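# Lift die set upper plate, lay it punch-up

## Task

Remove the upper plate of the die set, together with its attached punch, from the guide pillars and place it on the bench so the punch faces upward. Nothing may touch the punch at any point. The task fails if either die set half falls, lands hard, or slips down in a grip by more than roughly a fingernail's width at its centre. These slips accumulate until that half is set down and released. It also fails if the upper plate, whether held or free, slides that same distance down its pillars at a speed above about one pen length per second.

## Robot and tools

Robot: two six-joint arms, left_arm and right_arm, each ending in a two-finger parallel gripper. Joint order for every row and every per-joint list: waist, shoulder, elbow, forearm roll, wrist pitch, wrist roll. Stated joint ranges (rad): waist -6.283..6.283, shoulder -2.059..2.094, elbow -3.927..0.192, forearm roll -6.283..6.283, wrist pitch -1.693..3.142, wrist roll -6.283..6.283; real ends may differ by about 0.010 rad. Contact load limits (N m): waist 45.7, shoulder 45.8, elbow 28.2, forearm roll 28.2, wrist pitch 15.2, wrist roll 15.8; a carried object's weight counts toward them.

Frame: everything is reported in the scene frame. Origin sits at table-top height, halfway between the nominal arm bases; +x points out over the table, +z up, and left_arm is on the +y side (this is unrelated to image left/right). Calibrated bases: left_arm at (+0.044, +0.373, 0) m with quat_wxyz (+1.000, 0, 0, -0.029); right_arm at (-0.003, -0.387, 0) m with quat_wxyz (+1.000, 0, 0, +0.001). Reported hand poses may be off by a few centimetres, more when reaching far. The gripper's fingers extend along its +z axis and close along its y axis. end_effector_position is the point between closed pads, about 2 cm short of the fingertips; closing pushes the tips roughly 10 mm further along +z, mostly while the pads are over 40 mm apart.

The row format (shared by execute_actions and move): one flat list of 14 numbers covering both arms, each in [-1, 1]. Numbers 1-6 are left_arm joint offsets, 7 is left_arm opening, 8-13 are right_arm joint offsets, 14 is right_arm opening. Joint numbers are offsets, not poses: they are added to the Joint targets shown at the start of the action (or move), with 1.0 equal to 2.207 rad. Sending the same offset again moves the joint further. Send 0 for a joint to re-command its current target. Openings are absolute: +1 fully open, -1 closed; a 0 is a real command (half open), so resend the current value to leave a gripper alone.

execute_actions(actions, cameras): actions is a list of actions; each action is a list of up to 15 rows, one per 1/30 s step, and a short action repeats its last row. Offsets in every row of an action count from the targets at that action's start, not from the previous row. An action that would push a joint more than 0.010 rad past its range is rejected for both arms; a malformed first action or out-of-range first action rejects the whole call. An empty actions list returns state plus all camera images. cameras: list of names (cam_high, cam_left_wrist, cam_right_wrist), ["all"], or [] ; an unknown name invalidates the call.

move(target, speed, blend, opening_speed, blocking, cameras): target is one 14-number row or a list of up to 15 rows; all joint offsets count from the Joint targets at the call, not from the previous target. Joints travel in lockstep, so grippers follow curves, and paths do not avoid obstacles or the other arm. speed: rad/s of the joint with farthest to travel, 0.01 to 3.14 (default 0.5), one value or one per target. blend: rad corner rounding for lists, default 0 (stop at each). opening_speed: rate of opening change per second on the -1..1 scale, at least 0.2. blocking=false returns early while the move continues. The result adds a move: line such as done, off_target, moving, held or fault, plus limits=held if steps were withheld. Faster moves and targets set deeper past a contact press harder.

wait(seconds 0..10) lets time pass holding commands. stop brakes a running move. zoom_image(camera, region [x0,y0,x1,y1] in pixels, at most 504 square) enlarges part of the newest image; images are 672x504. clear_fault(arm) clears a reported torque fault on that arm. finished_scene(scene) ends the current scene, given its number; the goal must hold without the robot.

Limits on motion: joint targets move at most 3.14 rad/s, stay within 0.637 rad of measured angles each step, and are scaled down if the gripper would exceed 1 m/s.

Results: Joint positions and velocities per arm (rad, rad/s) plus pad gap (m; 0.084 fully open); Joint targets (base for your next offsets); Tool commands; grip_measured on the -1..1 scale; end-effector position (m), quat_wxyz, velocities; Joint torques (positive toward larger angle, include arm weight, biased and noisy); step readings for action calls; Wrist depth: 7x7 grid per wrist camera in mm (172-3000), rows separated by " / ", "-" for no value. "joint sent to its limit" means a joint was clipped at its end; "joint command not followed" means the inter-arm clearance check altered targets. Velocities showing "within noise" means the arm is still.

Gripping: command an opening clearly below grip_measured to hold; lower squeezes harder, up to about 24 N per pad. Fast closes can hit harder.

Avoid: letting the punch touch anything; drops, hard landings or the plate sliding down the pillars; anything leaving the table; hard contact with fixed or heavy objects; arms colliding or gripping each other's fingers. A torque fault (contact reaching a limit, or a motor saturated for 1 s, or overloaded long) stops that arm until clear_fault. Holding loads or stretching heats motors: MOTOR HOT appears at 65 °C and at 80 °C the arm is braked for 30-60 s. Loose objects may occasionally be nudged by outside pushes.

Each tool is called after "Call:" by a JSON object that holds its "name" and its "arguments".

## Session

Call:
{"name": "execute_actions", "arguments": {"actions": []}}

Scene clock: 0.00 s.
left_arm: end_effector_position=(+0.6763, +0.1854, +0.2859) grip_measured=+1.00 end_effector_quat_wxyz=(-0.004, +0.906, -0.423, +0.020) | right_arm: end_effector_position=(+0.3503, -0.4129, +0.1754) grip_measured=+1.00 end_effector_quat_wxyz=(-0.159, +0.969, -0.121, +0.146)
Joint positions: left_arm=[-0.231 0.777 -2.418 0.002 1.6 0.583 0.084] | right_arm=[-0.236 -0.551 -0.38 0.531 0.736 -0.35 0.084]
Joint velocities: within noise
Joint torques (N m): no reading
Wrist depth (mm): cam_left_wrist=[1452 1437 1437 449 448 445 442 / 1422 1420 443 442 440 439 437 / 1394 436 435 434 432 430 429 / 432 431 428 427 425 424 422 / 425 423 422 420 419 418 416 / 418 416 414 413 412 410 408 / 411 410 409 406 405 403 402] | cam_right_wrist=[418 394 375 357 339 321 308 / 410 386 368 351 333 317 302 / 400 378 359 344 327 311 298 / 393 371 353 339 321 306 293 / 386 364 347 331 316 302 289 / 377 360 339 327 310 296 286 / - - 333 320 305 - 286]
Joint targets: left_arm=[-0.231 0.777 -2.418 0.002 1.600 0.583] | right_arm=[-0.236 -0.551 -0.380 0.531 0.736 -0.350]
Tool commands: left_gripper/opening=+1.0 right_gripper/opening=+1.0

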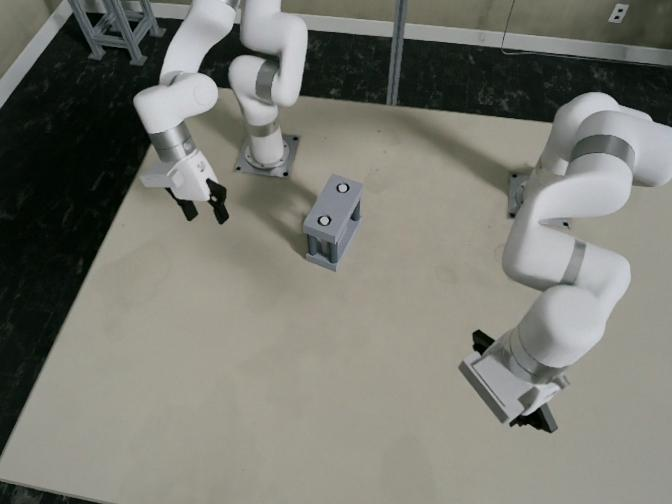

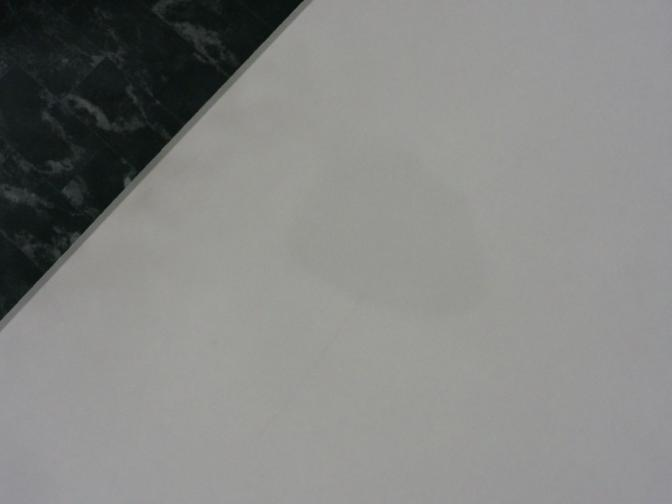

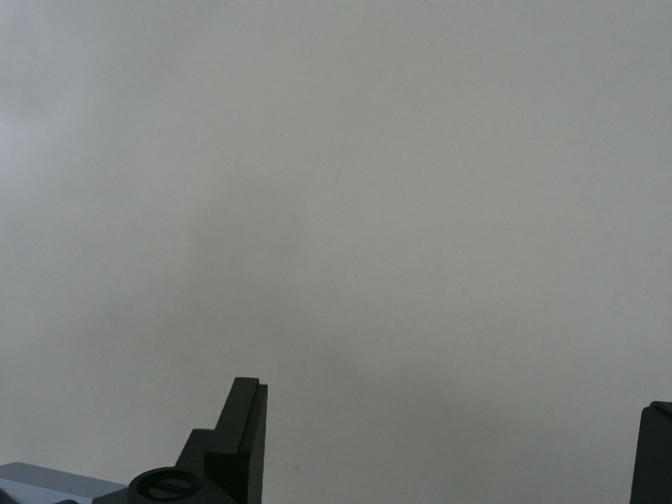

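Call:
{"name": "zoom_image", "arguments": {"camera": "cam_high", "region": [260, 140, 420, 300]}}

Call:
{"name": "zoom_image", "arguments": {"camera": "cam_high", "region": [110, 90, 330, 290]}}

Scaled by 3.150.

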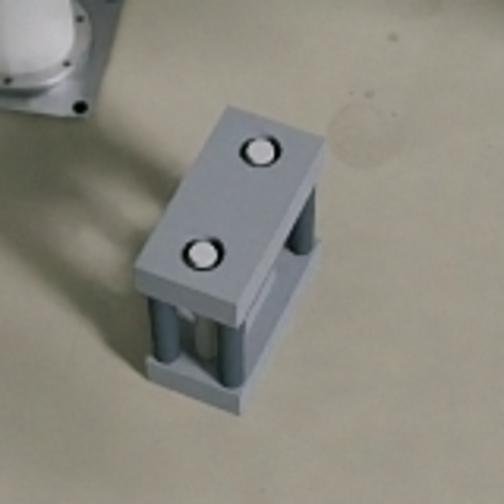

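Scaled by 2.291.

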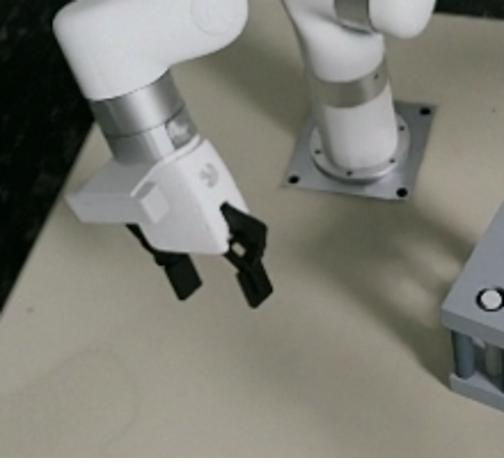

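Call:
{"name": "move", "arguments": {"target": [-0.4418,-0.2805,0.3203,0,-0.0213,0,1,0,0,0,0,0,0,1], "speed": 0.8, "cameras": ["all"]}}

Scene clock: 137.40 s.
left_arm: end_effector_position=(+0.2001, -0.1198, +0.3598) grip_measured=+1.00 end_effector_quat_wxyz=(+0.001, -0.603, +0.798, -0.001) | right_arm: end_effector_position=(+0.3503, -0.4129, +0.1754) grip_measured=+1.00 end_effector_quat_wxyz=(-0.159, +0.969, -0.121, +0.146)
Joint positions: left_arm=[-1.206 0.158 -1.712 0.002 1.553 0.583 0.084] | right_arm=[-0.236 -0.551 -0.38 0.531 0.736 -0.35 0.084]
Joint torques (N m): left_arm=[-1.15 -19.7 -15.38 -0.24 -3.12 0.08] | right_arm=[0.1 -7.11 -20.26 0.08 -1.57 0.13]
Wrist depth (mm): cam_left_wrist=[516 516 515 514 513 457 511 / 511 511 510 510 508 505 506 / 504 502 502 502 501 502 501 / 496 497 496 496 494 495 493 / 492 490 490 491 490 489 488 / 484 328 328 328 482 483 483 / 479 324 324 324 475 477 477] | cam_right_wrist=[418 394 376 357 338 322 307 / 409 386 368 350 333 317 302 / 400 377 360 343 327 311 298 / 393 370 352 339 322 307 293 / 385 363 348 331 316 302 289 / 375 359 339 326 310 296 286 / - - 332 320 305 - 286]
Joint targets: left_arm=[-1.206 0.158 -1.711 0.002 1.553 0.583] | right_arm=[-0.236 -0.551 -0.380 0.531 0.736 -0.350]
move: done

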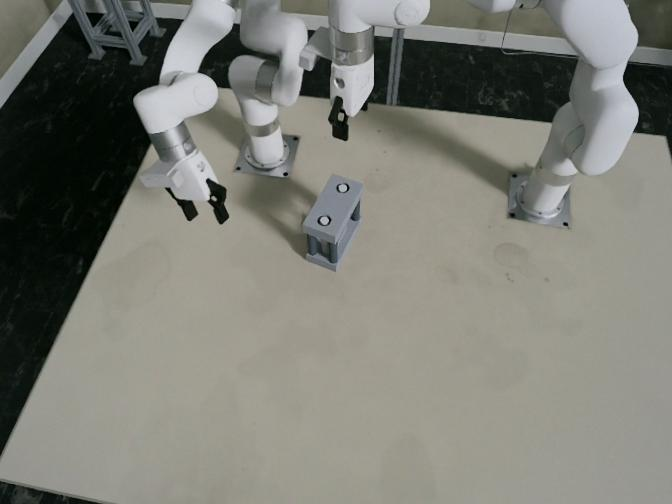

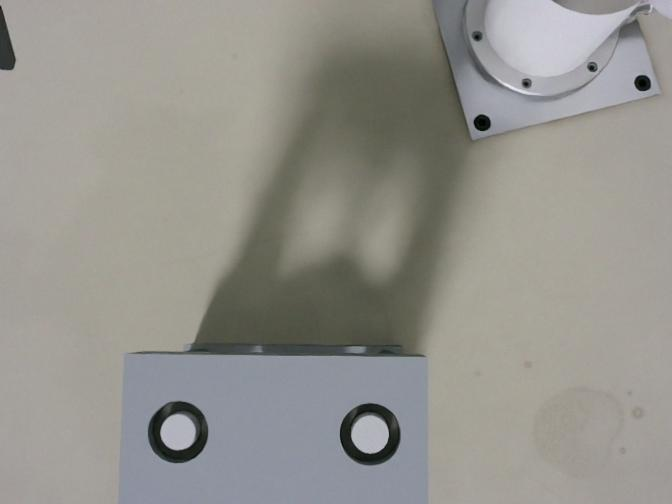

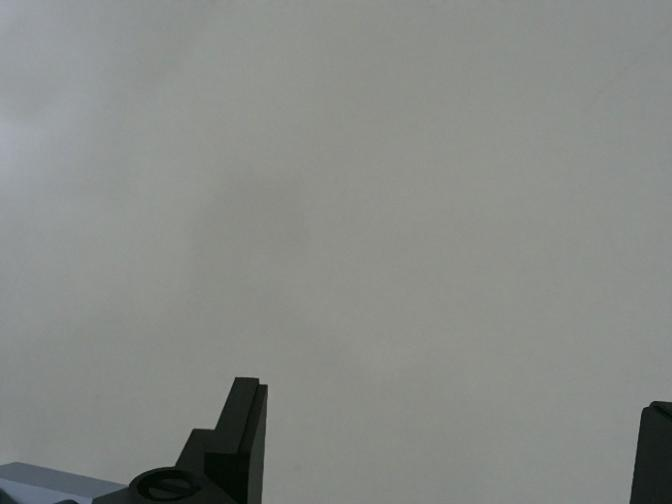

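Call:
{"name": "move", "arguments": {"target": [0.1069,-0.1164,0.1373,0,-0.0204,0.1069,1,0,0,0,0,0,0,1], "speed": 0.6, "cameras": ["all"]}}

Scene clock: 153.33 s.
left_arm: end_effector_position=(+0.2749, -0.0098, +0.3596) grip_measured=+1.00 end_effector_quat_wxyz=(+0.001, -0.603, +0.798, +0.000) | right_arm: end_effector_position=(+0.3503, -0.4129, +0.1754) grip_measured=+1.00 end_effector_quat_wxyz=(-0.159, +0.969, -0.121, +0.146)
Joint positions: left_arm=[-0.97 -0.099 -1.409 0.002 1.508 0.819 0.084] | right_arm=[-0.236 -0.551 -0.38 0.531 0.736 -0.35 0.084]
Joint torques (N m): left_arm=[1.27 -15.79 -15.7 -0.27 -3.11 0.36] | right_arm=[0.09 -7.17 -20.06 0.19 -1.7 0.08]
Wrist depth (mm): cam_left_wrist=[516 515 515 515 514 514 514 / 511 510 511 510 509 507 507 / 503 503 341 340 340 498 501 / 497 497 337 337 337 494 494 / 492 491 491 489 490 489 489 / 484 484 483 484 483 483 483 / 479 477 478 478 477 476 477] | cam_right_wrist=[418 393 375 356 339 321 306 / 408 386 368 350 333 317 302 / 400 377 361 343 326 311 297 / 392 371 354 337 321 306 293 / 385 364 348 332 317 302 288 / 376 359 339 325 311 295 286 / - - 332 321 305 - 286]
Joint targets: left_arm=[-0.970 -0.099 -1.408 0.002 1.508 0.819] | right_arm=[-0.236 -0.551 -0.380 0.531 0.736 -0.350]
move: done

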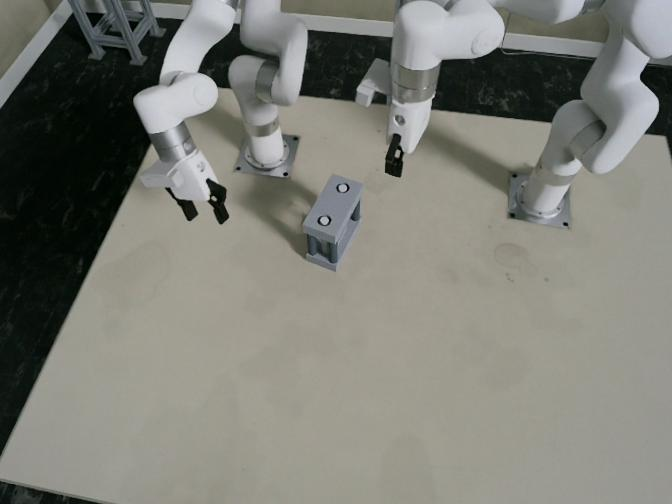

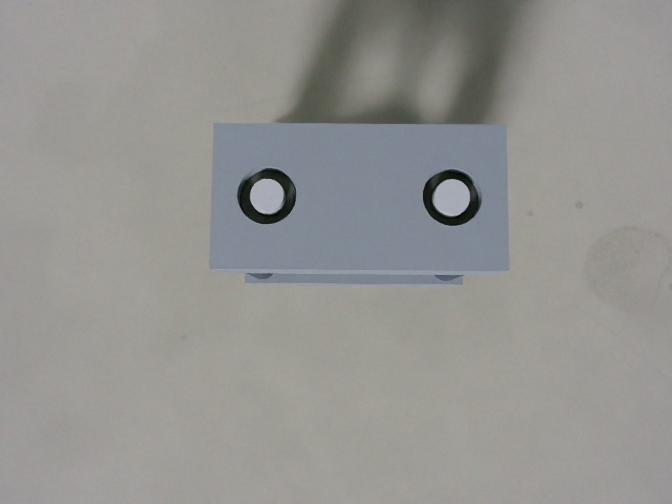

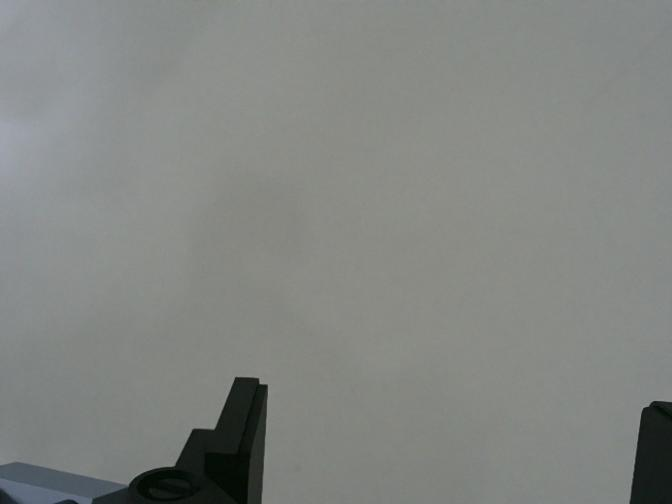

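Call:
{"name": "zoom_image", "arguments": {"camera": "cam_high", "region": [290, 165, 380, 280]}}

Call:
{"name": "zoom_image", "arguments": {"camera": "cam_left_wrist", "region": [190, 100, 530, 300]}}

Scaled by 4.383.

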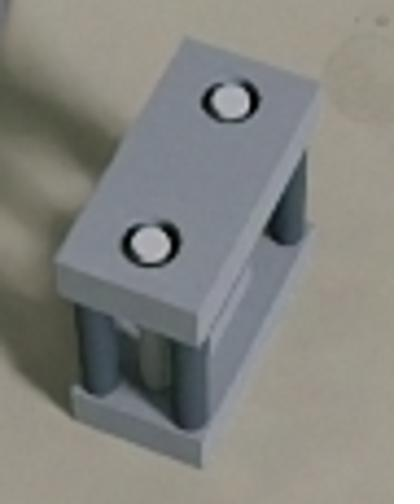

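Scaled by 1.482.

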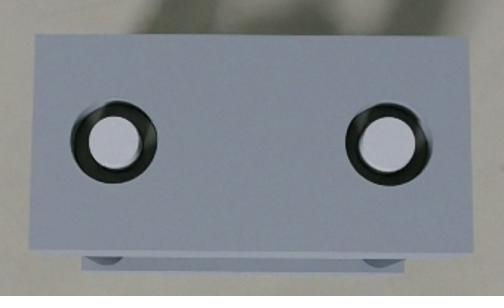

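Call:
{"name": "move", "arguments": {"target": [0.3036,0,0,0,0,0,1,0.4359,0.0526,-0.2075,-0.2406,0.2433,0.6135,1], "speed": 0.7, "cameras": ["all"]}}

Scene clock: 386.67 s.
left_arm: end_effector_position=(+0.4628, +0.2167, +0.3597) grip_measured=+1.00 end_effector_quat_wxyz=(-0.001, +0.831, -0.556, -0.001) | right_arm: end_effector_position=(+0.2615, -0.1511, +0.2695) grip_measured=+1.00 end_effector_quat_wxyz=(+0.000, +0.990, -0.138, +0.000)
Joint positions: left_arm=[-0.3 -0.099 -1.408 0.002 1.508 0.819 0.084] | right_arm=[0.726 -0.435 -0.838 0 1.273 1.004 0.084]
Joint torques (N m): left_arm=[1.06 -15.66 -15.65 -0.23 -2.5 0.27] | right_arm=[1.52 -8.09 -22.26 -0.93 -1.33 0.31]
Wrist depth (mm): cam_left_wrist=[515 516 515 515 514 513 513 / 511 509 508 509 508 508 507 / 503 503 501 501 501 500 501 / 497 496 494 495 494 494 494 / 491 491 490 490 490 490 489 / 485 484 484 485 484 483 482 / 478 478 477 478 477 476 476] | cam_right_wrist=[378 379 380 381 382 383 386 / 383 385 385 384 387 390 392 / 390 391 - 234 236 396 397 / 396 397 - 238 239 402 403 / 401 402 - 242 242 408 409 / 404 409 - 246 247 414 416 / - - - 250 251 421 422]
Joint targets: left_arm=[-0.300 -0.099 -1.408 0.002 1.508 0.819] | right_arm=[0.726 -0.435 -0.838 0.000 1.273 1.004]
move: done

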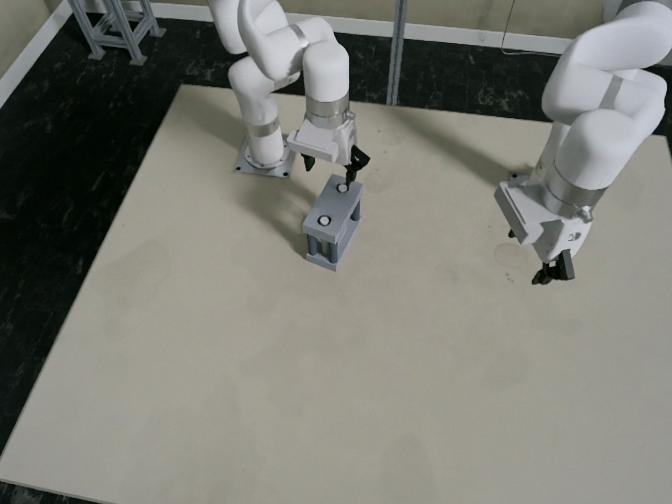

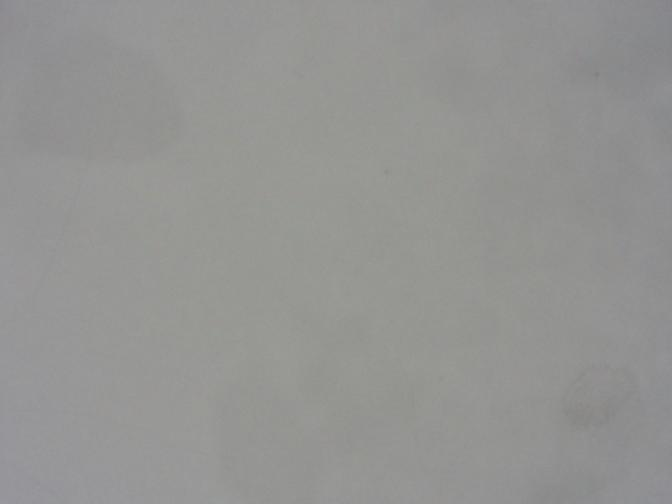

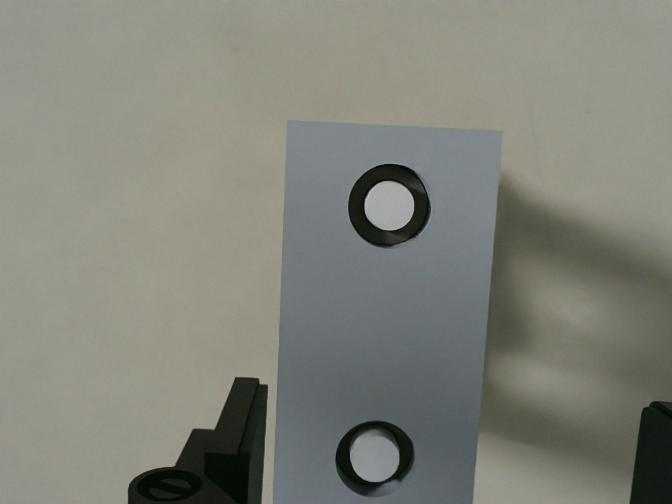

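Call:
{"name": "zoom_image", "arguments": {"camera": "cam_right_wrist", "region": [100, 350, 300, 504]}}

Call:
{"name": "zoom_image", "arguments": {"camera": "cam_right_wrist", "region": [472, 350, 672, 504]}}

Call:
{"name": "zoom_image", "arguments": {"camera": "cam_right_wrist", "region": [260, 100, 520, 300]}}

Call:
{"name": "zoom_image", "arguments": {"camera": "cam_right_wrist", "region": [260, 304, 520, 504]}}

Scaled by 2.520.

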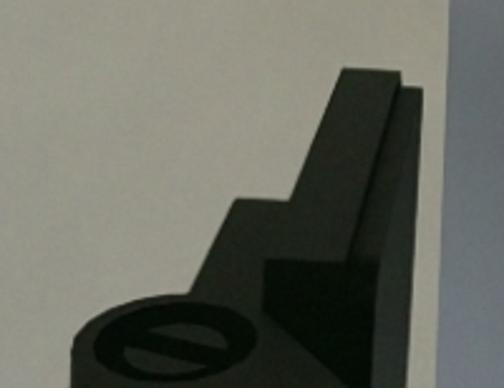

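Scaled by 2.520.

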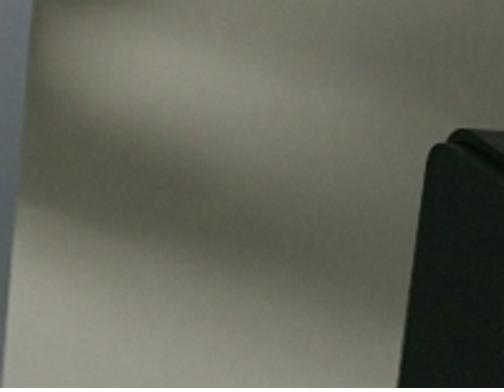

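Scaled by 1.938.

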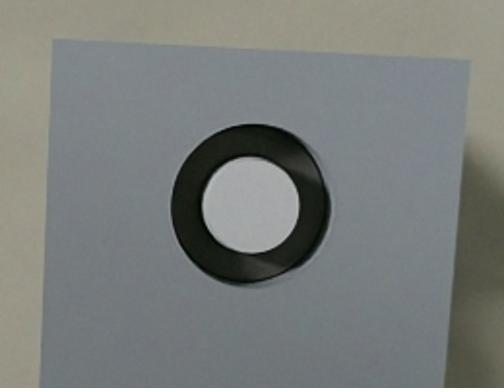

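Scaled by 1.938.

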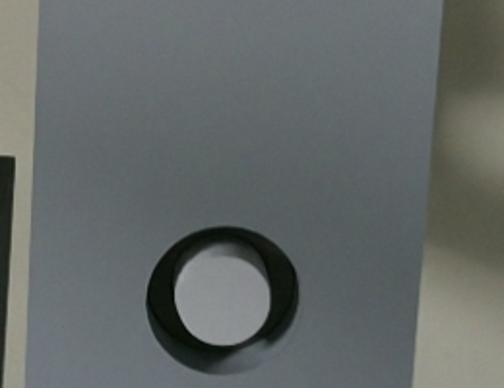

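Call:
{"name": "move", "arguments": {"target": [0,0,0,0,0,0,1,0.0047,0.0424,0.0841,0,-0.1264,-0.0021,1], "speed": 0.3, "cameras": ["cam_right_wrist", "cam_high"]}}

Call:
{"name": "zoom_image", "arguments": {"camera": "cam_right_wrist", "region": [130, 252, 401, 504]}}

Call:
{"name": "zoom_image", "arguments": {"camera": "cam_right_wrist", "region": [401, 252, 672, 504]}}

Scene clock: 467.50 s.
left_arm: end_effector_position=(+0.4629, +0.2167, +0.3597) grip_measured=+1.00 end_effector_quat_wxyz=(-0.001, +0.831, -0.556, -0.001) | right_arm: end_effector_position=(+0.2632, -0.1446, +0.1794) grip_measured=+1.00 end_effector_quat_wxyz=(+0.000, +0.991, -0.131, +0.000)
Joint positions: left_arm=[-0.3 -0.099 -1.408 0.002 1.508 0.819 0.084] | right_arm=[0.736 -0.341 -0.652 0 0.994 1 0.084]
Joint torques (N m): left_arm=[1.18 -15.65 -15.73 -0.39 -2.52 0.29] | right_arm=[1.83 -9.34 -19.22 -0.74 -1.83 -0.35]
Wrist depth (mm): cam_left_wrist=[516 515 515 515 514 514 515 / 511 509 508 509 509 509 508 / 502 503 502 502 501 501 501 / 497 497 496 496 494 494 493 / 491 490 490 490 490 489 490 / 484 484 484 484 483 482 484 / 478 479 478 478 476 477 477] | cam_right_wrist=[293 293 294 295 296 297 299 / 296 297 296 297 298 300 303 / 301 302 - - - - 307 / 305 306 - - - - 311 / 310 310 - - - - 317 / 313 315 - - - - 321 / - - - - - - 326]
Joint targets: left_arm=[-0.300 -0.099 -1.408 0.002 1.508 0.819] | right_arm=[0.736 -0.341 -0.652 0.000 0.994 1.000]
move: done
Images, in order (width x height): cam_high 672x504, cam_right_wrist 672x504.

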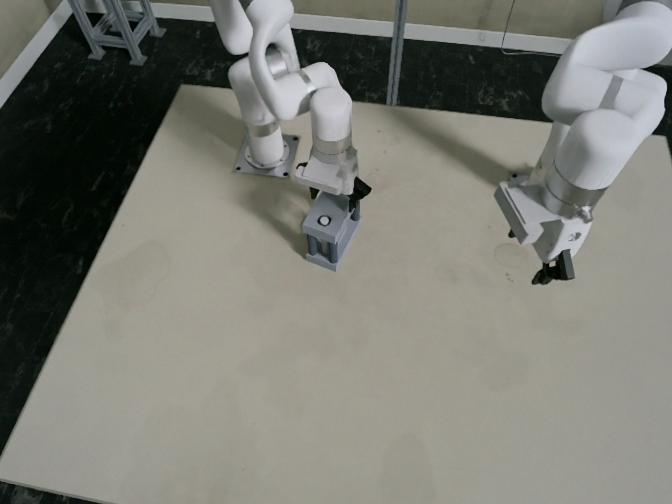

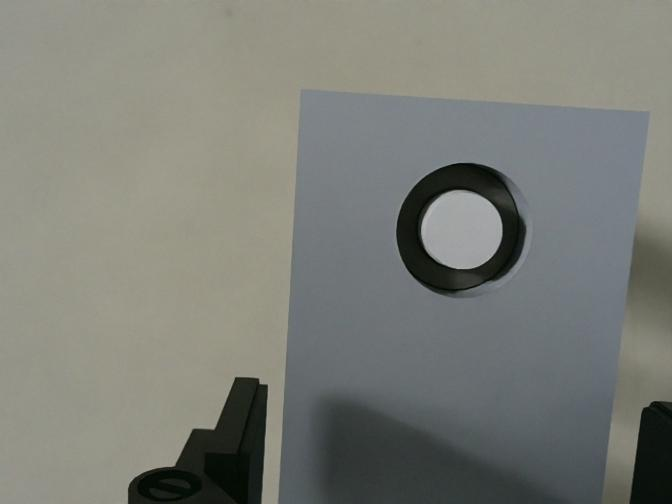

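Scaled by 1.860.

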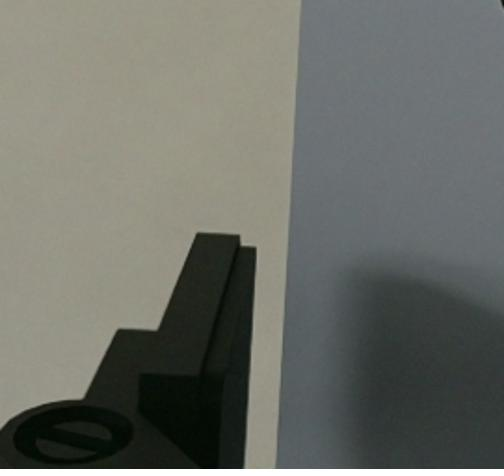

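Scaled by 1.860.

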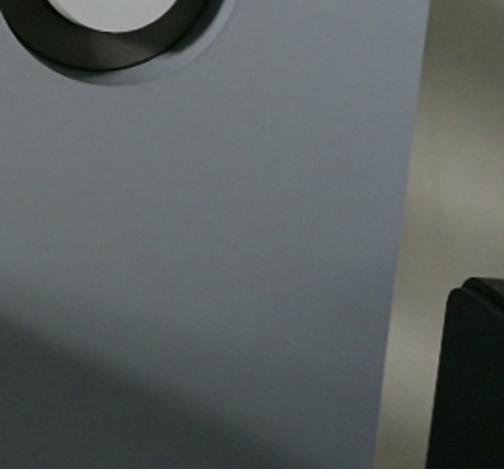

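Call:
{"name": "move", "arguments": {"target": [[0,0,0,0,0,0,1,0.0019,-0.0026,0.0018,0,0.0004,0.0014,1],[0,0,0,0,0,0,1,0.0019,0.0074,0.0140,0,-0.0218,0.0014,1]], "speed": 0.05, "cameras": ["cam_right_wrist"]}}

Call:
{"name": "zoom_image", "arguments": {"camera": "cam_right_wrist", "region": [130, 252, 401, 504]}}

Call:
{"name": "zoom_image", "arguments": {"camera": "cam_right_wrist", "region": [401, 252, 672, 504]}}

Scene clock: 506.77 s.
left_arm: end_effector_position=(+0.4629, +0.2167, +0.3597) grip_measured=+1.00 end_effector_quat_wxyz=(-0.001, +0.831, -0.556, -0.001) | right_arm: end_effector_position=(+0.2613, -0.1443, +0.1648) grip_measured=+1.00 end_effector_quat_wxyz=(+0.000, +0.992, -0.130, +0.000)
Joint positions: left_arm=[-0.3 -0.099 -1.408 0.002 1.508 0.819 0.084] | right_arm=[0.74 -0.325 -0.621 0 0.946 1.003 0.084]
Joint torques (N m): left_arm=[1.29 -15.46 -15.84 -0.3 -2.49 0.22] | right_arm=[1.66 -9.21 -18.91 -0.53 -1.82 0.38]
Wrist depth (mm): cam_left_wrist=[516 516 515 515 512 514 513 / 509 509 509 509 509 509 508 / 503 502 502 502 501 501 501 / 497 496 496 495 496 495 493 / 492 490 491 490 490 489 490 / 485 484 483 483 483 483 483 / 478 479 478 477 476 477 476] | cam_right_wrist=[278 279 279 281 281 283 284 / 283 283 - - 284 - 287 / 287 288 - - - - 294 / 291 291 - - - - 297 / 295 296 - - - - 302 / 297 - - - - - 305 / - - - - - - -]
Joint targets: left_arm=[-0.300 -0.099 -1.408 0.002 1.508 0.819] | right_arm=[0.740 -0.325 -0.621 0.000 0.946 1.003]
move: done
Images, in order (width x height): cam_right_wrist 672x504.

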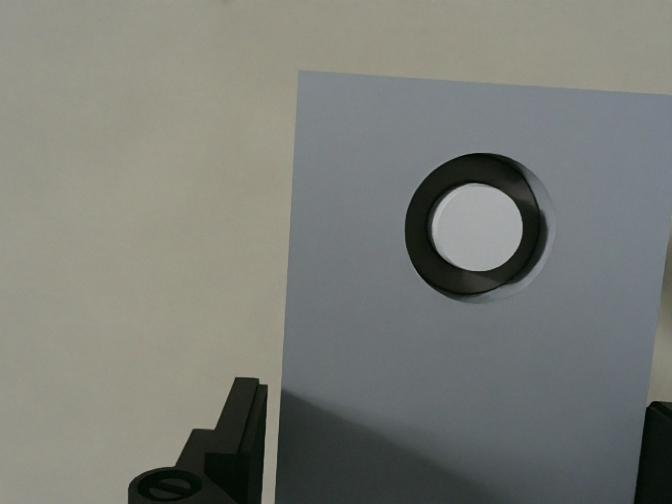

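Scaled by 1.860.

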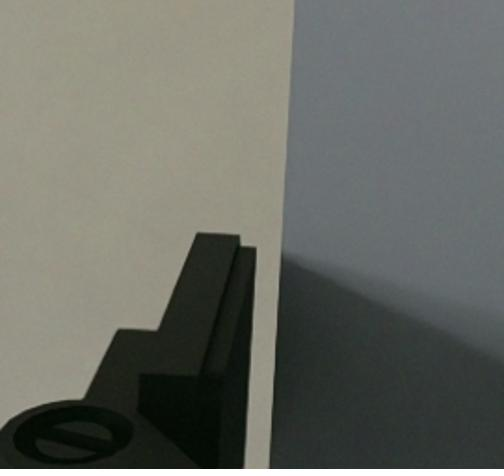

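Scaled by 1.860.

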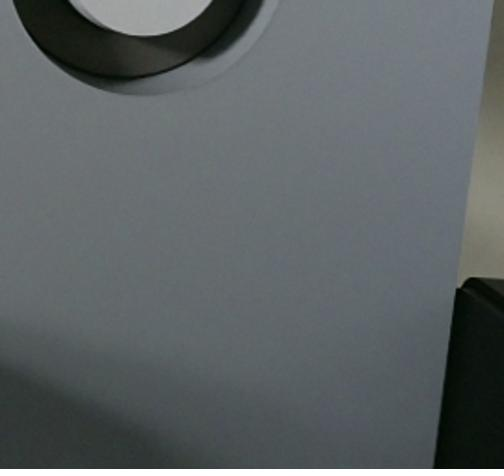

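Call:
{"name": "move", "arguments": {"target": [0,0,0,0,0,0,1,0,0.0155,0.0146,0,-0.0301,0,1], "speed": 0.05, "cameras": ["cam_right_wrist", "cam_high"]}}

Call:
{"name": "zoom_image", "arguments": {"camera": "cam_right_wrist", "region": [130, 252, 401, 504]}}

Call:
{"name": "zoom_image", "arguments": {"camera": "cam_high", "region": [280, 110, 400, 280]}}

Scene clock: 521.83 s.
left_arm: end_effector_position=(+0.4629, +0.2167, +0.3597) grip_measured=+1.00 end_effector_quat_wxyz=(-0.001, +0.831, -0.556, -0.001) | right_arm: end_effector_position=(+0.2613, -0.1443, +0.1449) grip_measured=+1.00 end_effector_quat_wxyz=(+0.000, +0.992, -0.130, +0.000)
Joint positions: left_arm=[-0.3 -0.099 -1.408 0.002 1.508 0.819 0.084] | right_arm=[0.74 -0.291 -0.589 0 0.88 1.003 0.084]
Joint torques (N m): left_arm=[1.04 -15.42 -15.96 -0.18 -2.58 0.26] | right_arm=[1.76 -9.19 -18.52 -0.41 -1.78 0.32]
Wrist depth (mm): cam_left_wrist=[516 517 515 514 515 514 514 / 510 509 510 509 508 507 508 / 503 502 502 502 501 502 501 / 496 496 495 496 494 495 494 / 490 491 491 490 490 489 489 / 485 485 484 483 483 483 482 / 478 478 477 477 477 477 476] | cam_right_wrist=[259 260 261 262 262 263 265 / 263 - - - - - - / 267 - - - - - - / 270 - - - - - - / 275 - - - - - - / 278 - - - - - - / - - - - - - -]
Joint targets: left_arm=[-0.300 -0.099 -1.408 0.002 1.508 0.819] | right_arm=[0.740 -0.290 -0.589 0.000 0.880 1.003]
move: done
Images, in order (width x height): cam_high 672x504, cam_right_wrist 672x504.

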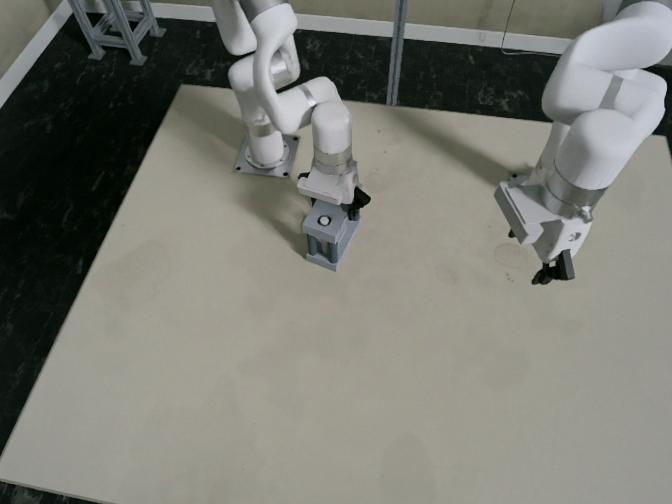

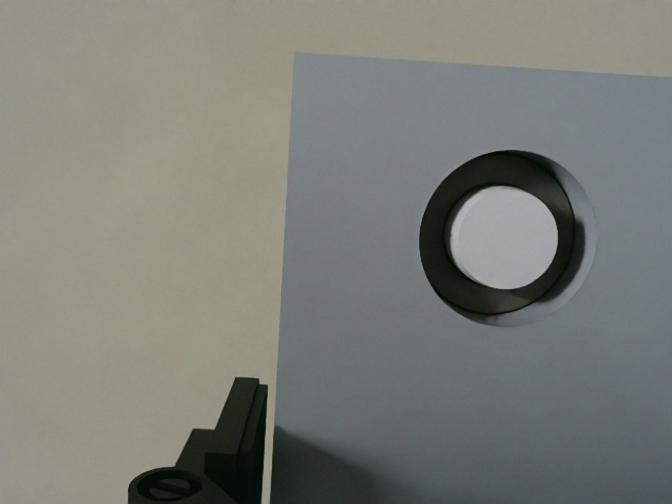

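Scaled by 1.860.

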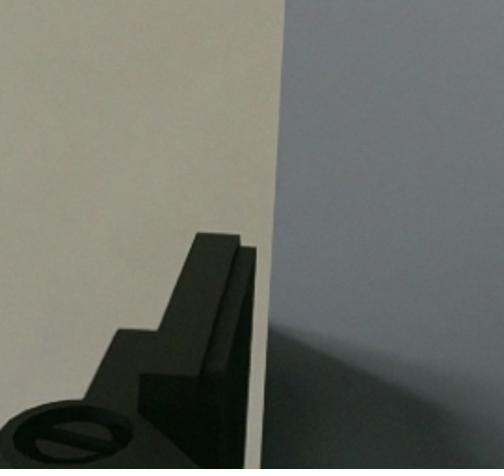

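Scaled by 2.965.

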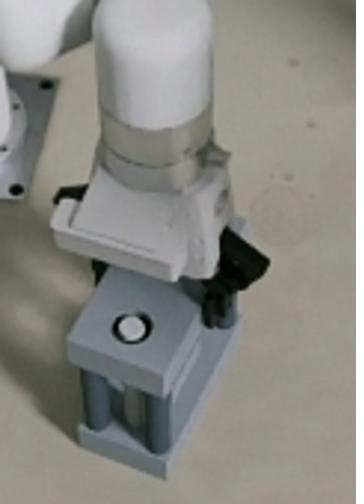

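Call:
{"name": "move", "arguments": {"target": [0,0,0,0,0,0,1,0,0,0,0,0,0,-1], "opening_speed": 0.3, "cameras": ["cam_right_wrist", "cam_high"]}}

Scene clock: 536.40 s.
left_arm: end_effector_position=(+0.4629, +0.2167, +0.3597) grip_measured=+1.00 end_effector_quat_wxyz=(-0.001, +0.831, -0.556, -0.001) | right_arm: end_effector_position=(+0.2612, -0.1443, +0.1448) grip_measured=+0.89 end_effector_quat_wxyz=(+0.000, +0.992, -0.130, +0.000)
Joint positions: left_arm=[-0.3 -0.099 -1.408 0.002 1.508 0.819 0.084] | right_arm=[0.74 -0.29 -0.589 0 0.88 1.003 0.08]
Joint torques (N m): left_arm=[1.19 -14.82 -16.06 -0.28 -2.49 0.31] | right_arm=[5.18 -8.93 -24.82 3.19 -6.4 -0.07]
Wrist depth (mm): cam_left_wrist=[515 515 513 515 514 514 513 / 510 511 509 509 509 509 509 / 502 502 503 502 502 501 502 / 496 496 496 494 496 494 494 / 491 492 490 490 489 490 489 / 485 483 484 484 482 484 483 / 480 479 477 477 477 477 476] | cam_right_wrist=[259 259 261 262 263 263 265 / 262 - - - - - - / 267 - - - - - - / 270 - - - - - - / 274 - - - - - - / 278 - - - - - - / - - - - - - -]
Joint targets: left_arm=[-0.300 -0.099 -1.408 0.002 1.508 0.819] | right_arm=[0.740 -0.290 -0.589 0.000 0.880 1.003]
move: done
Images, in order (width x height): cam_high 672x504, cam_right_wrist 672x504.

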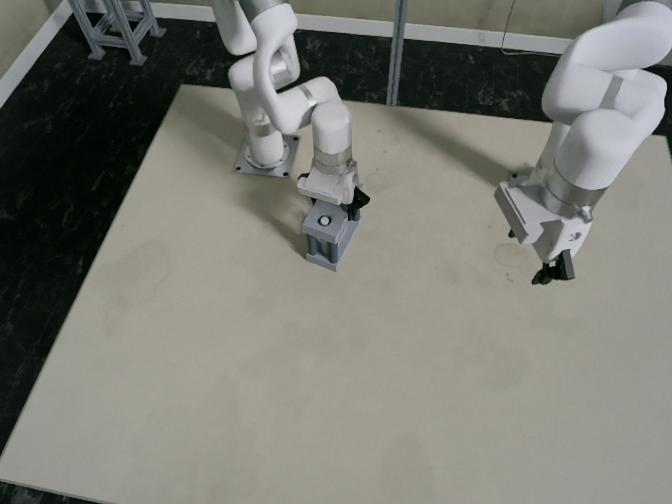

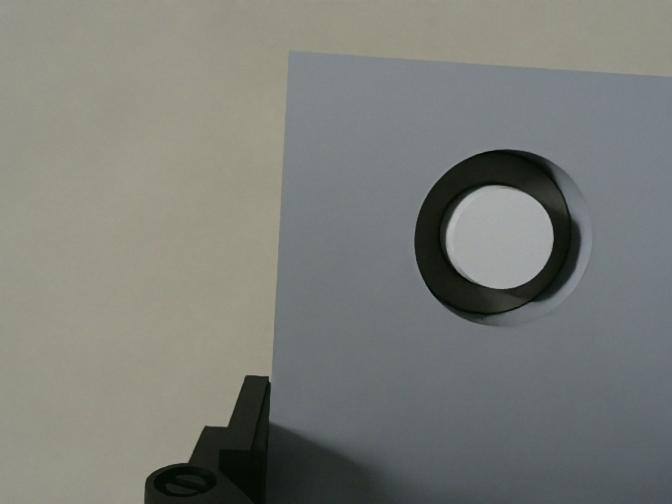

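Call:
{"name": "move", "arguments": {"target": [0,0,0,0,0,0,1,-0.00033,-0.00072,0.00064,0,0.00007,-0.00033,-1], "speed": 0.02}}

Scene clock: 558.73 s.
left_arm: end_effector_position=(+0.4629, +0.2167, +0.3597) grip_measured=+1.00 end_effector_quat_wxyz=(-0.001, +0.831, -0.556, -0.001) | right_arm: end_effector_position=(+0.2612, -0.1447, +0.1448) grip_measured=+0.89 end_effector_quat_wxyz=(+0.000, +0.992, -0.130, +0.000)
Joint positions: left_arm=[-0.3 -0.099 -1.408 0.002 1.508 0.819 0.084] | right_arm=[0.74 -0.292 -0.588 0 0.879 1.002 0.08]
Joint torques (N m): left_arm=[0.81 -14.85 -16.31 -0.23 -2.56 0.29] | right_arm=[-1.66 -15.07 -21.35 0.97 -2.62 -0.42]
Wrist depth (mm): cam_left_wrist=[516 515 516 515 512 512 514 / 510 509 509 509 509 508 508 / 503 503 503 501 501 501 500 / 497 497 494 495 496 494 494 / 491 492 490 490 490 489 490 / 484 484 483 483 483 483 482 / 479 479 477 477 478 477 476] | cam_right_wrist=[258 260 260 261 262 263 265 / 262 - - - - - - / 266 - - - - - - / 271 - - - - - - / 275 - - - - - - / 278 - - - - - - / - - - - - - -]
Joint targets: left_arm=[-0.300 -0.099 -1.408 0.002 1.508 0.819] | right_arm=[0.740 -0.292 -0.588 0.000 0.880 1.002]
move: done

Call:
{"name": "move", "arguments": {"target": [0,0,0,0,0,0,1,0.00013,0.00029,-0.00026,0,-0.00003,0.00013,-1], "speed": 0.02}}

Scene clock: 563.30 s.
left_arm: end_effector_position=(+0.4629, +0.2167, +0.3597) grip_measured=+1.00 end_effector_quat_wxyz=(-0.001, +0.831, -0.556, -0.001) | right_arm: end_effector_position=(+0.2612, -0.1446, +0.1448) grip_measured=+0.89 end_effector_quat_wxyz=(+0.000, +0.992, -0.130, +0.000)
Joint positions: left_arm=[-0.3 -0.099 -1.408 0.002 1.508 0.819 0.084] | right_arm=[0.74 -0.291 -0.588 0 0.88 1.002 0.08]
Joint torques (N m): left_arm=[0.79 -14.86 -16.16 -0.19 -2.49 0.3] | right_arm=[1.79 -11.71 -23.49 -0.07 -2.93 0.24]
Wrist depth (mm): cam_left_wrist=[516 516 514 515 515 513 514 / 511 509 509 509 508 508 508 / 502 503 503 502 503 500 501 / 497 496 496 495 495 494 496 / 491 490 490 490 489 490 489 / 485 484 484 483 484 482 483 / 478 479 478 476 477 476 476] | cam_right_wrist=[259 260 260 261 262 263 265 / 262 - - - - - - / 267 - - - - - - / 271 - - - - - - / 275 - - - - - - / 279 - - - - - - / - - - - - - -]
Joint targets: left_arm=[-0.300 -0.099 -1.408 0.002 1.508 0.819] | right_arm=[0.740 -0.291 -0.588 0.000 0.880 1.002]
move: done

Call:
{"name": "move", "arguments": {"target": [0,0,0,0,0,0,1,0,-0.0024,-0.0021,0,0.0045,0,-1], "speed": 0.02, "cameras": ["cam_right_wrist"]}}

Scene clock: 581.03 s.
left_arm: end_effector_position=(+0.4629, +0.2167, +0.3597) grip_measured=+1.00 end_effector_quat_wxyz=(-0.001, +0.831, -0.556, -0.001) | right_arm: end_effector_position=(+0.2612, -0.1446, +0.1477) grip_measured=+0.88 end_effector_quat_wxyz=(+0.000, +0.992, -0.130, +0.000)
Joint positions: left_arm=[-0.3 -0.099 -1.408 0.002 1.508 0.819 0.084] | right_arm=[0.74 -0.297 -0.593 0 0.89 1.002 0.08]
Joint torques (N m): left_arm=[0.82 -14.66 -16.22 -0.22 -2.59 0.16] | right_arm=[0.25 -23.3 -37.39 0.27 -3.23 0.17]
Wrist depth (mm): cam_left_wrist=[516 515 514 514 514 513 513 / 510 509 509 509 508 509 508 / 502 503 502 503 500 501 501 / 495 496 496 495 495 494 492 / 491 490 490 489 488 490 489 / 485 484 483 482 483 483 481 / 480 479 478 477 477 477 476] | cam_right_wrist=[261 262 263 263 264 265 267 / 264 - - - - - - / 269 - - - - - - / 272 - - - - - - / 276 - - - - - - / 281 - - - - - - / - - - - - - -]
Joint targets: left_arm=[-0.300 -0.099 -1.408 0.002 1.508 0.819] | right_arm=[0.740 -0.297 -0.593 0.000 0.890 1.002]
move: done
Images, in order (width x height): cam_right_wrist 672x504.

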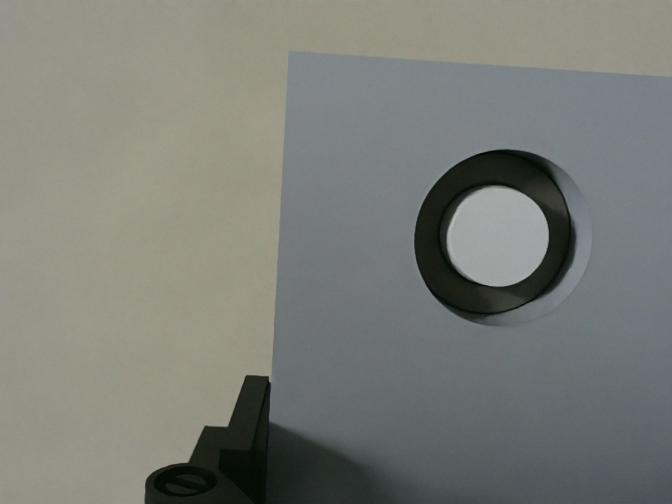

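Call:
{"name": "move", "arguments": {"target": [0,0,0,0,0,0,1,0,-0.0080,-0.0072,0,0.0152,0,-1], "speed": 0.03, "cameras": ["cam_right_wrist", "cam_high"]}}

Scene clock: 597.73 s.
left_arm: end_effector_position=(+0.4629, +0.2167, +0.3597) grip_measured=+1.00 end_effector_quat_wxyz=(-0.001, +0.831, -0.556, -0.001) | right_arm: end_effector_position=(+0.2612, -0.1446, +0.1578) grip_measured=+0.88 end_effector_quat_wxyz=(+0.000, +0.992, -0.130, +0.000)
Joint positions: left_arm=[-0.3 -0.099 -1.408 0.002 1.508 0.819 0.084] | right_arm=[0.74 -0.314 -0.609 0 0.923 1.002 0.08]
Joint torques (N m): left_arm=[0.61 -14.39 -16.22 -0.26 -2.68 0.25] | right_arm=[-0.98 -23.06 -38.22 -0.2 -3.43 0.05]
Wrist depth (mm): cam_left_wrist=[515 514 515 514 514 515 513 / 510 509 509 509 508 507 508 / 503 503 502 502 502 501 501 / 496 497 497 495 495 494 495 / 492 491 491 490 491 490 489 / 485 484 484 484 483 482 483 / 479 478 477 478 477 476 477] | cam_right_wrist=[271 271 271 273 274 275 277 / 274 - - - - - - / 278 - - - - - - / 282 - - - - - - / 287 - - - - - - / 291 - - - - - - / - - - - - - -]
Joint targets: left_arm=[-0.300 -0.099 -1.408 0.002 1.508 0.819] | right_arm=[0.740 -0.314 -0.609 0.000 0.923 1.002]
move: done
Images, in order (width x height): cam_high 672x504, cam_right_wrist 672x504.

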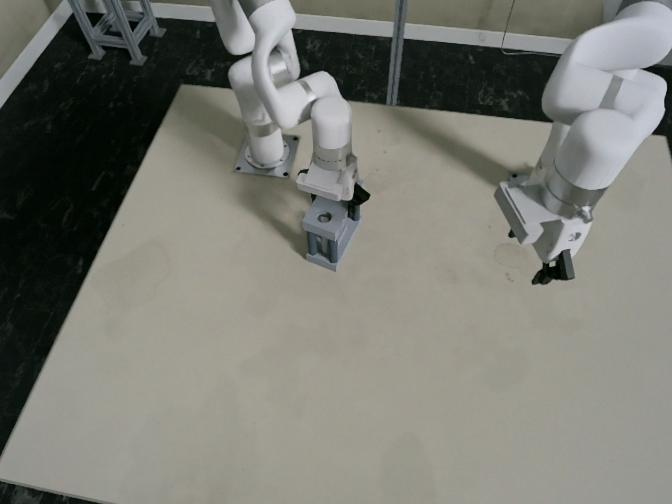

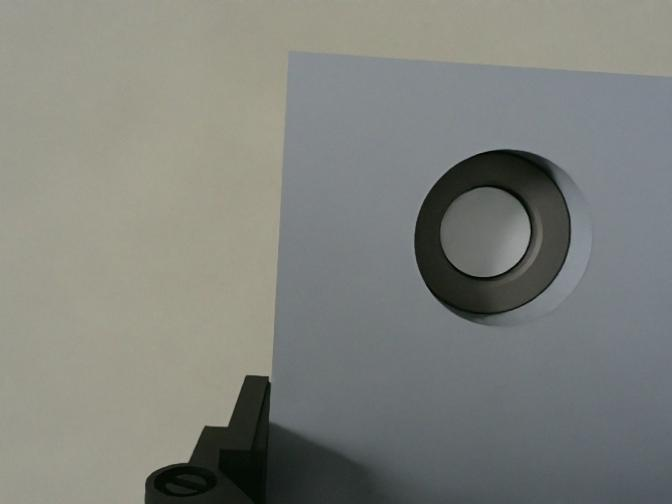

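Call:
{"name": "move", "arguments": {"target": [0,0,0,0,0,0,1,0,0.0104,0.0093,0,-0.0197,0,-1], "speed": 0.025, "cameras": ["cam_right_wrist"]}}

Scene clock: 616.60 s.
left_arm: end_effector_position=(+0.4629, +0.2167, +0.3597) grip_measured=+1.00 end_effector_quat_wxyz=(-0.001, +0.831, -0.556, -0.001) | right_arm: end_effector_position=(+0.2612, -0.1446, +0.1451) grip_measured=+0.89 end_effector_quat_wxyz=(+0.000, +0.992, -0.130, +0.000)
Joint positions: left_arm=[-0.3 -0.099 -1.408 0.002 1.508 0.819 0.084] | right_arm=[0.74 -0.292 -0.589 0 0.88 1.002 0.08]
Joint torques (N m): left_arm=[0.59 -14.37 -16.27 -0.22 -2.53 0.27] | right_arm=[-0.78 -11.23 -28.84 -0.38 -7.33 -0.08]
Wrist depth (mm): cam_left_wrist=[516 516 515 514 513 514 514 / 510 511 509 509 509 507 508 / 503 502 503 502 501 501 501 / 497 496 495 494 496 495 494 / 491 490 490 491 489 489 489 / 485 484 483 484 483 484 483 / 479 478 477 478 477 476 476] | cam_right_wrist=[259 259 260 261 262 263 265 / 262 - - - - - - / 267 - - - - - - / 271 - - - - - - / 274 - - - - - - / 278 - - - - - - / - - - - - - -]
Joint targets: left_arm=[-0.300 -0.099 -1.408 0.002 1.508 0.819] | right_arm=[0.740 -0.291 -0.588 0.000 0.880 1.002]
MOTOR HOT: the elbow of the right arm reports 65 °C; the controller stops that arm at 80 °C. To cool a motor, set the load down, stop pushing, or move to a pose that needs little force. At that limit the right arm can sag while its brakes close.
move: done
Images, in order (width x height): cam_right_wrist 672x504.

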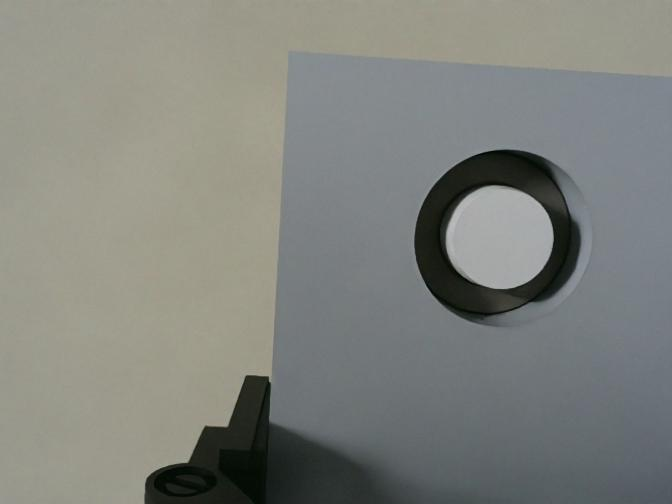

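Call:
{"name": "move", "arguments": {"target": [0,0,0,0,0,0,1,0,0,0,0,0,0,1], "opening_speed": 0.8, "cameras": ["cam_right_wrist"]}}

Scene clock: 736.37 s.
left_arm: end_effector_position=(+0.4629, +0.2167, +0.3597) grip_measured=+1.00 end_effector_quat_wxyz=(-0.001, +0.831, -0.556, -0.001) | right_arm: end_effector_position=(+0.2612, -0.1446, +0.1448) grip_measured=+1.00 end_effector_quat_wxyz=(+0.000, +0.992, -0.130, +0.000)
Joint positions: left_arm=[-0.3 -0.099 -1.408 0.002 1.508 0.819 0.084] | right_arm=[0.74 -0.291 -0.588 0 0.88 1.002 0.084]
Joint torques (N m): left_arm=[0.52 -14.33 -16.19 -0.25 -2.53 0.21] | right_arm=[-0.85 -12.72 -18.52 -0.47 -1.5 -0.17]
Wrist depth (mm): cam_left_wrist=[516 516 514 515 513 512 514 / 512 511 510 508 508 508 508 / 502 504 503 501 502 501 501 / 496 497 496 495 495 495 494 / 491 492 491 491 491 490 489 / 484 483 483 484 483 482 483 / 478 478 477 477 476 476 477] | cam_right_wrist=[259 259 261 262 263 264 265 / 263 - - - - - - / 268 - - - - - - / 270 - - - - - - / 275 - - - - - - / 279 - - - - - - / - - - - - - -]
Joint targets: left_arm=[-0.300 -0.099 -1.408 0.002 1.508 0.819] | right_arm=[0.740 -0.291 -0.588 0.000 0.880 1.002]
MOTOR HOT: cleared for the motors of the right arm.
move: done
Images, in order (width x height): cam_right_wrist 672x504.

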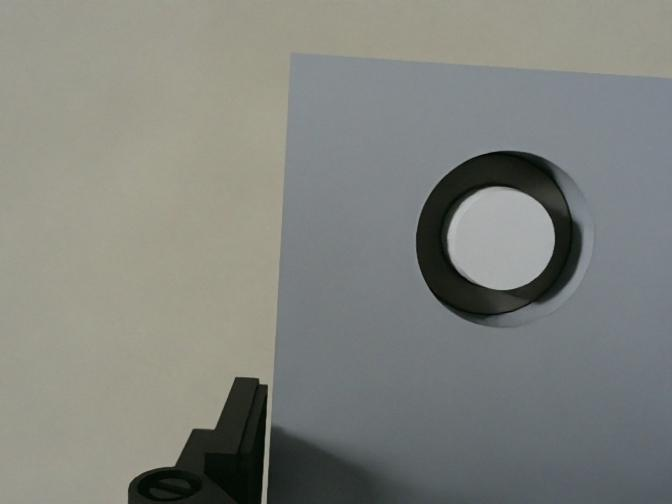

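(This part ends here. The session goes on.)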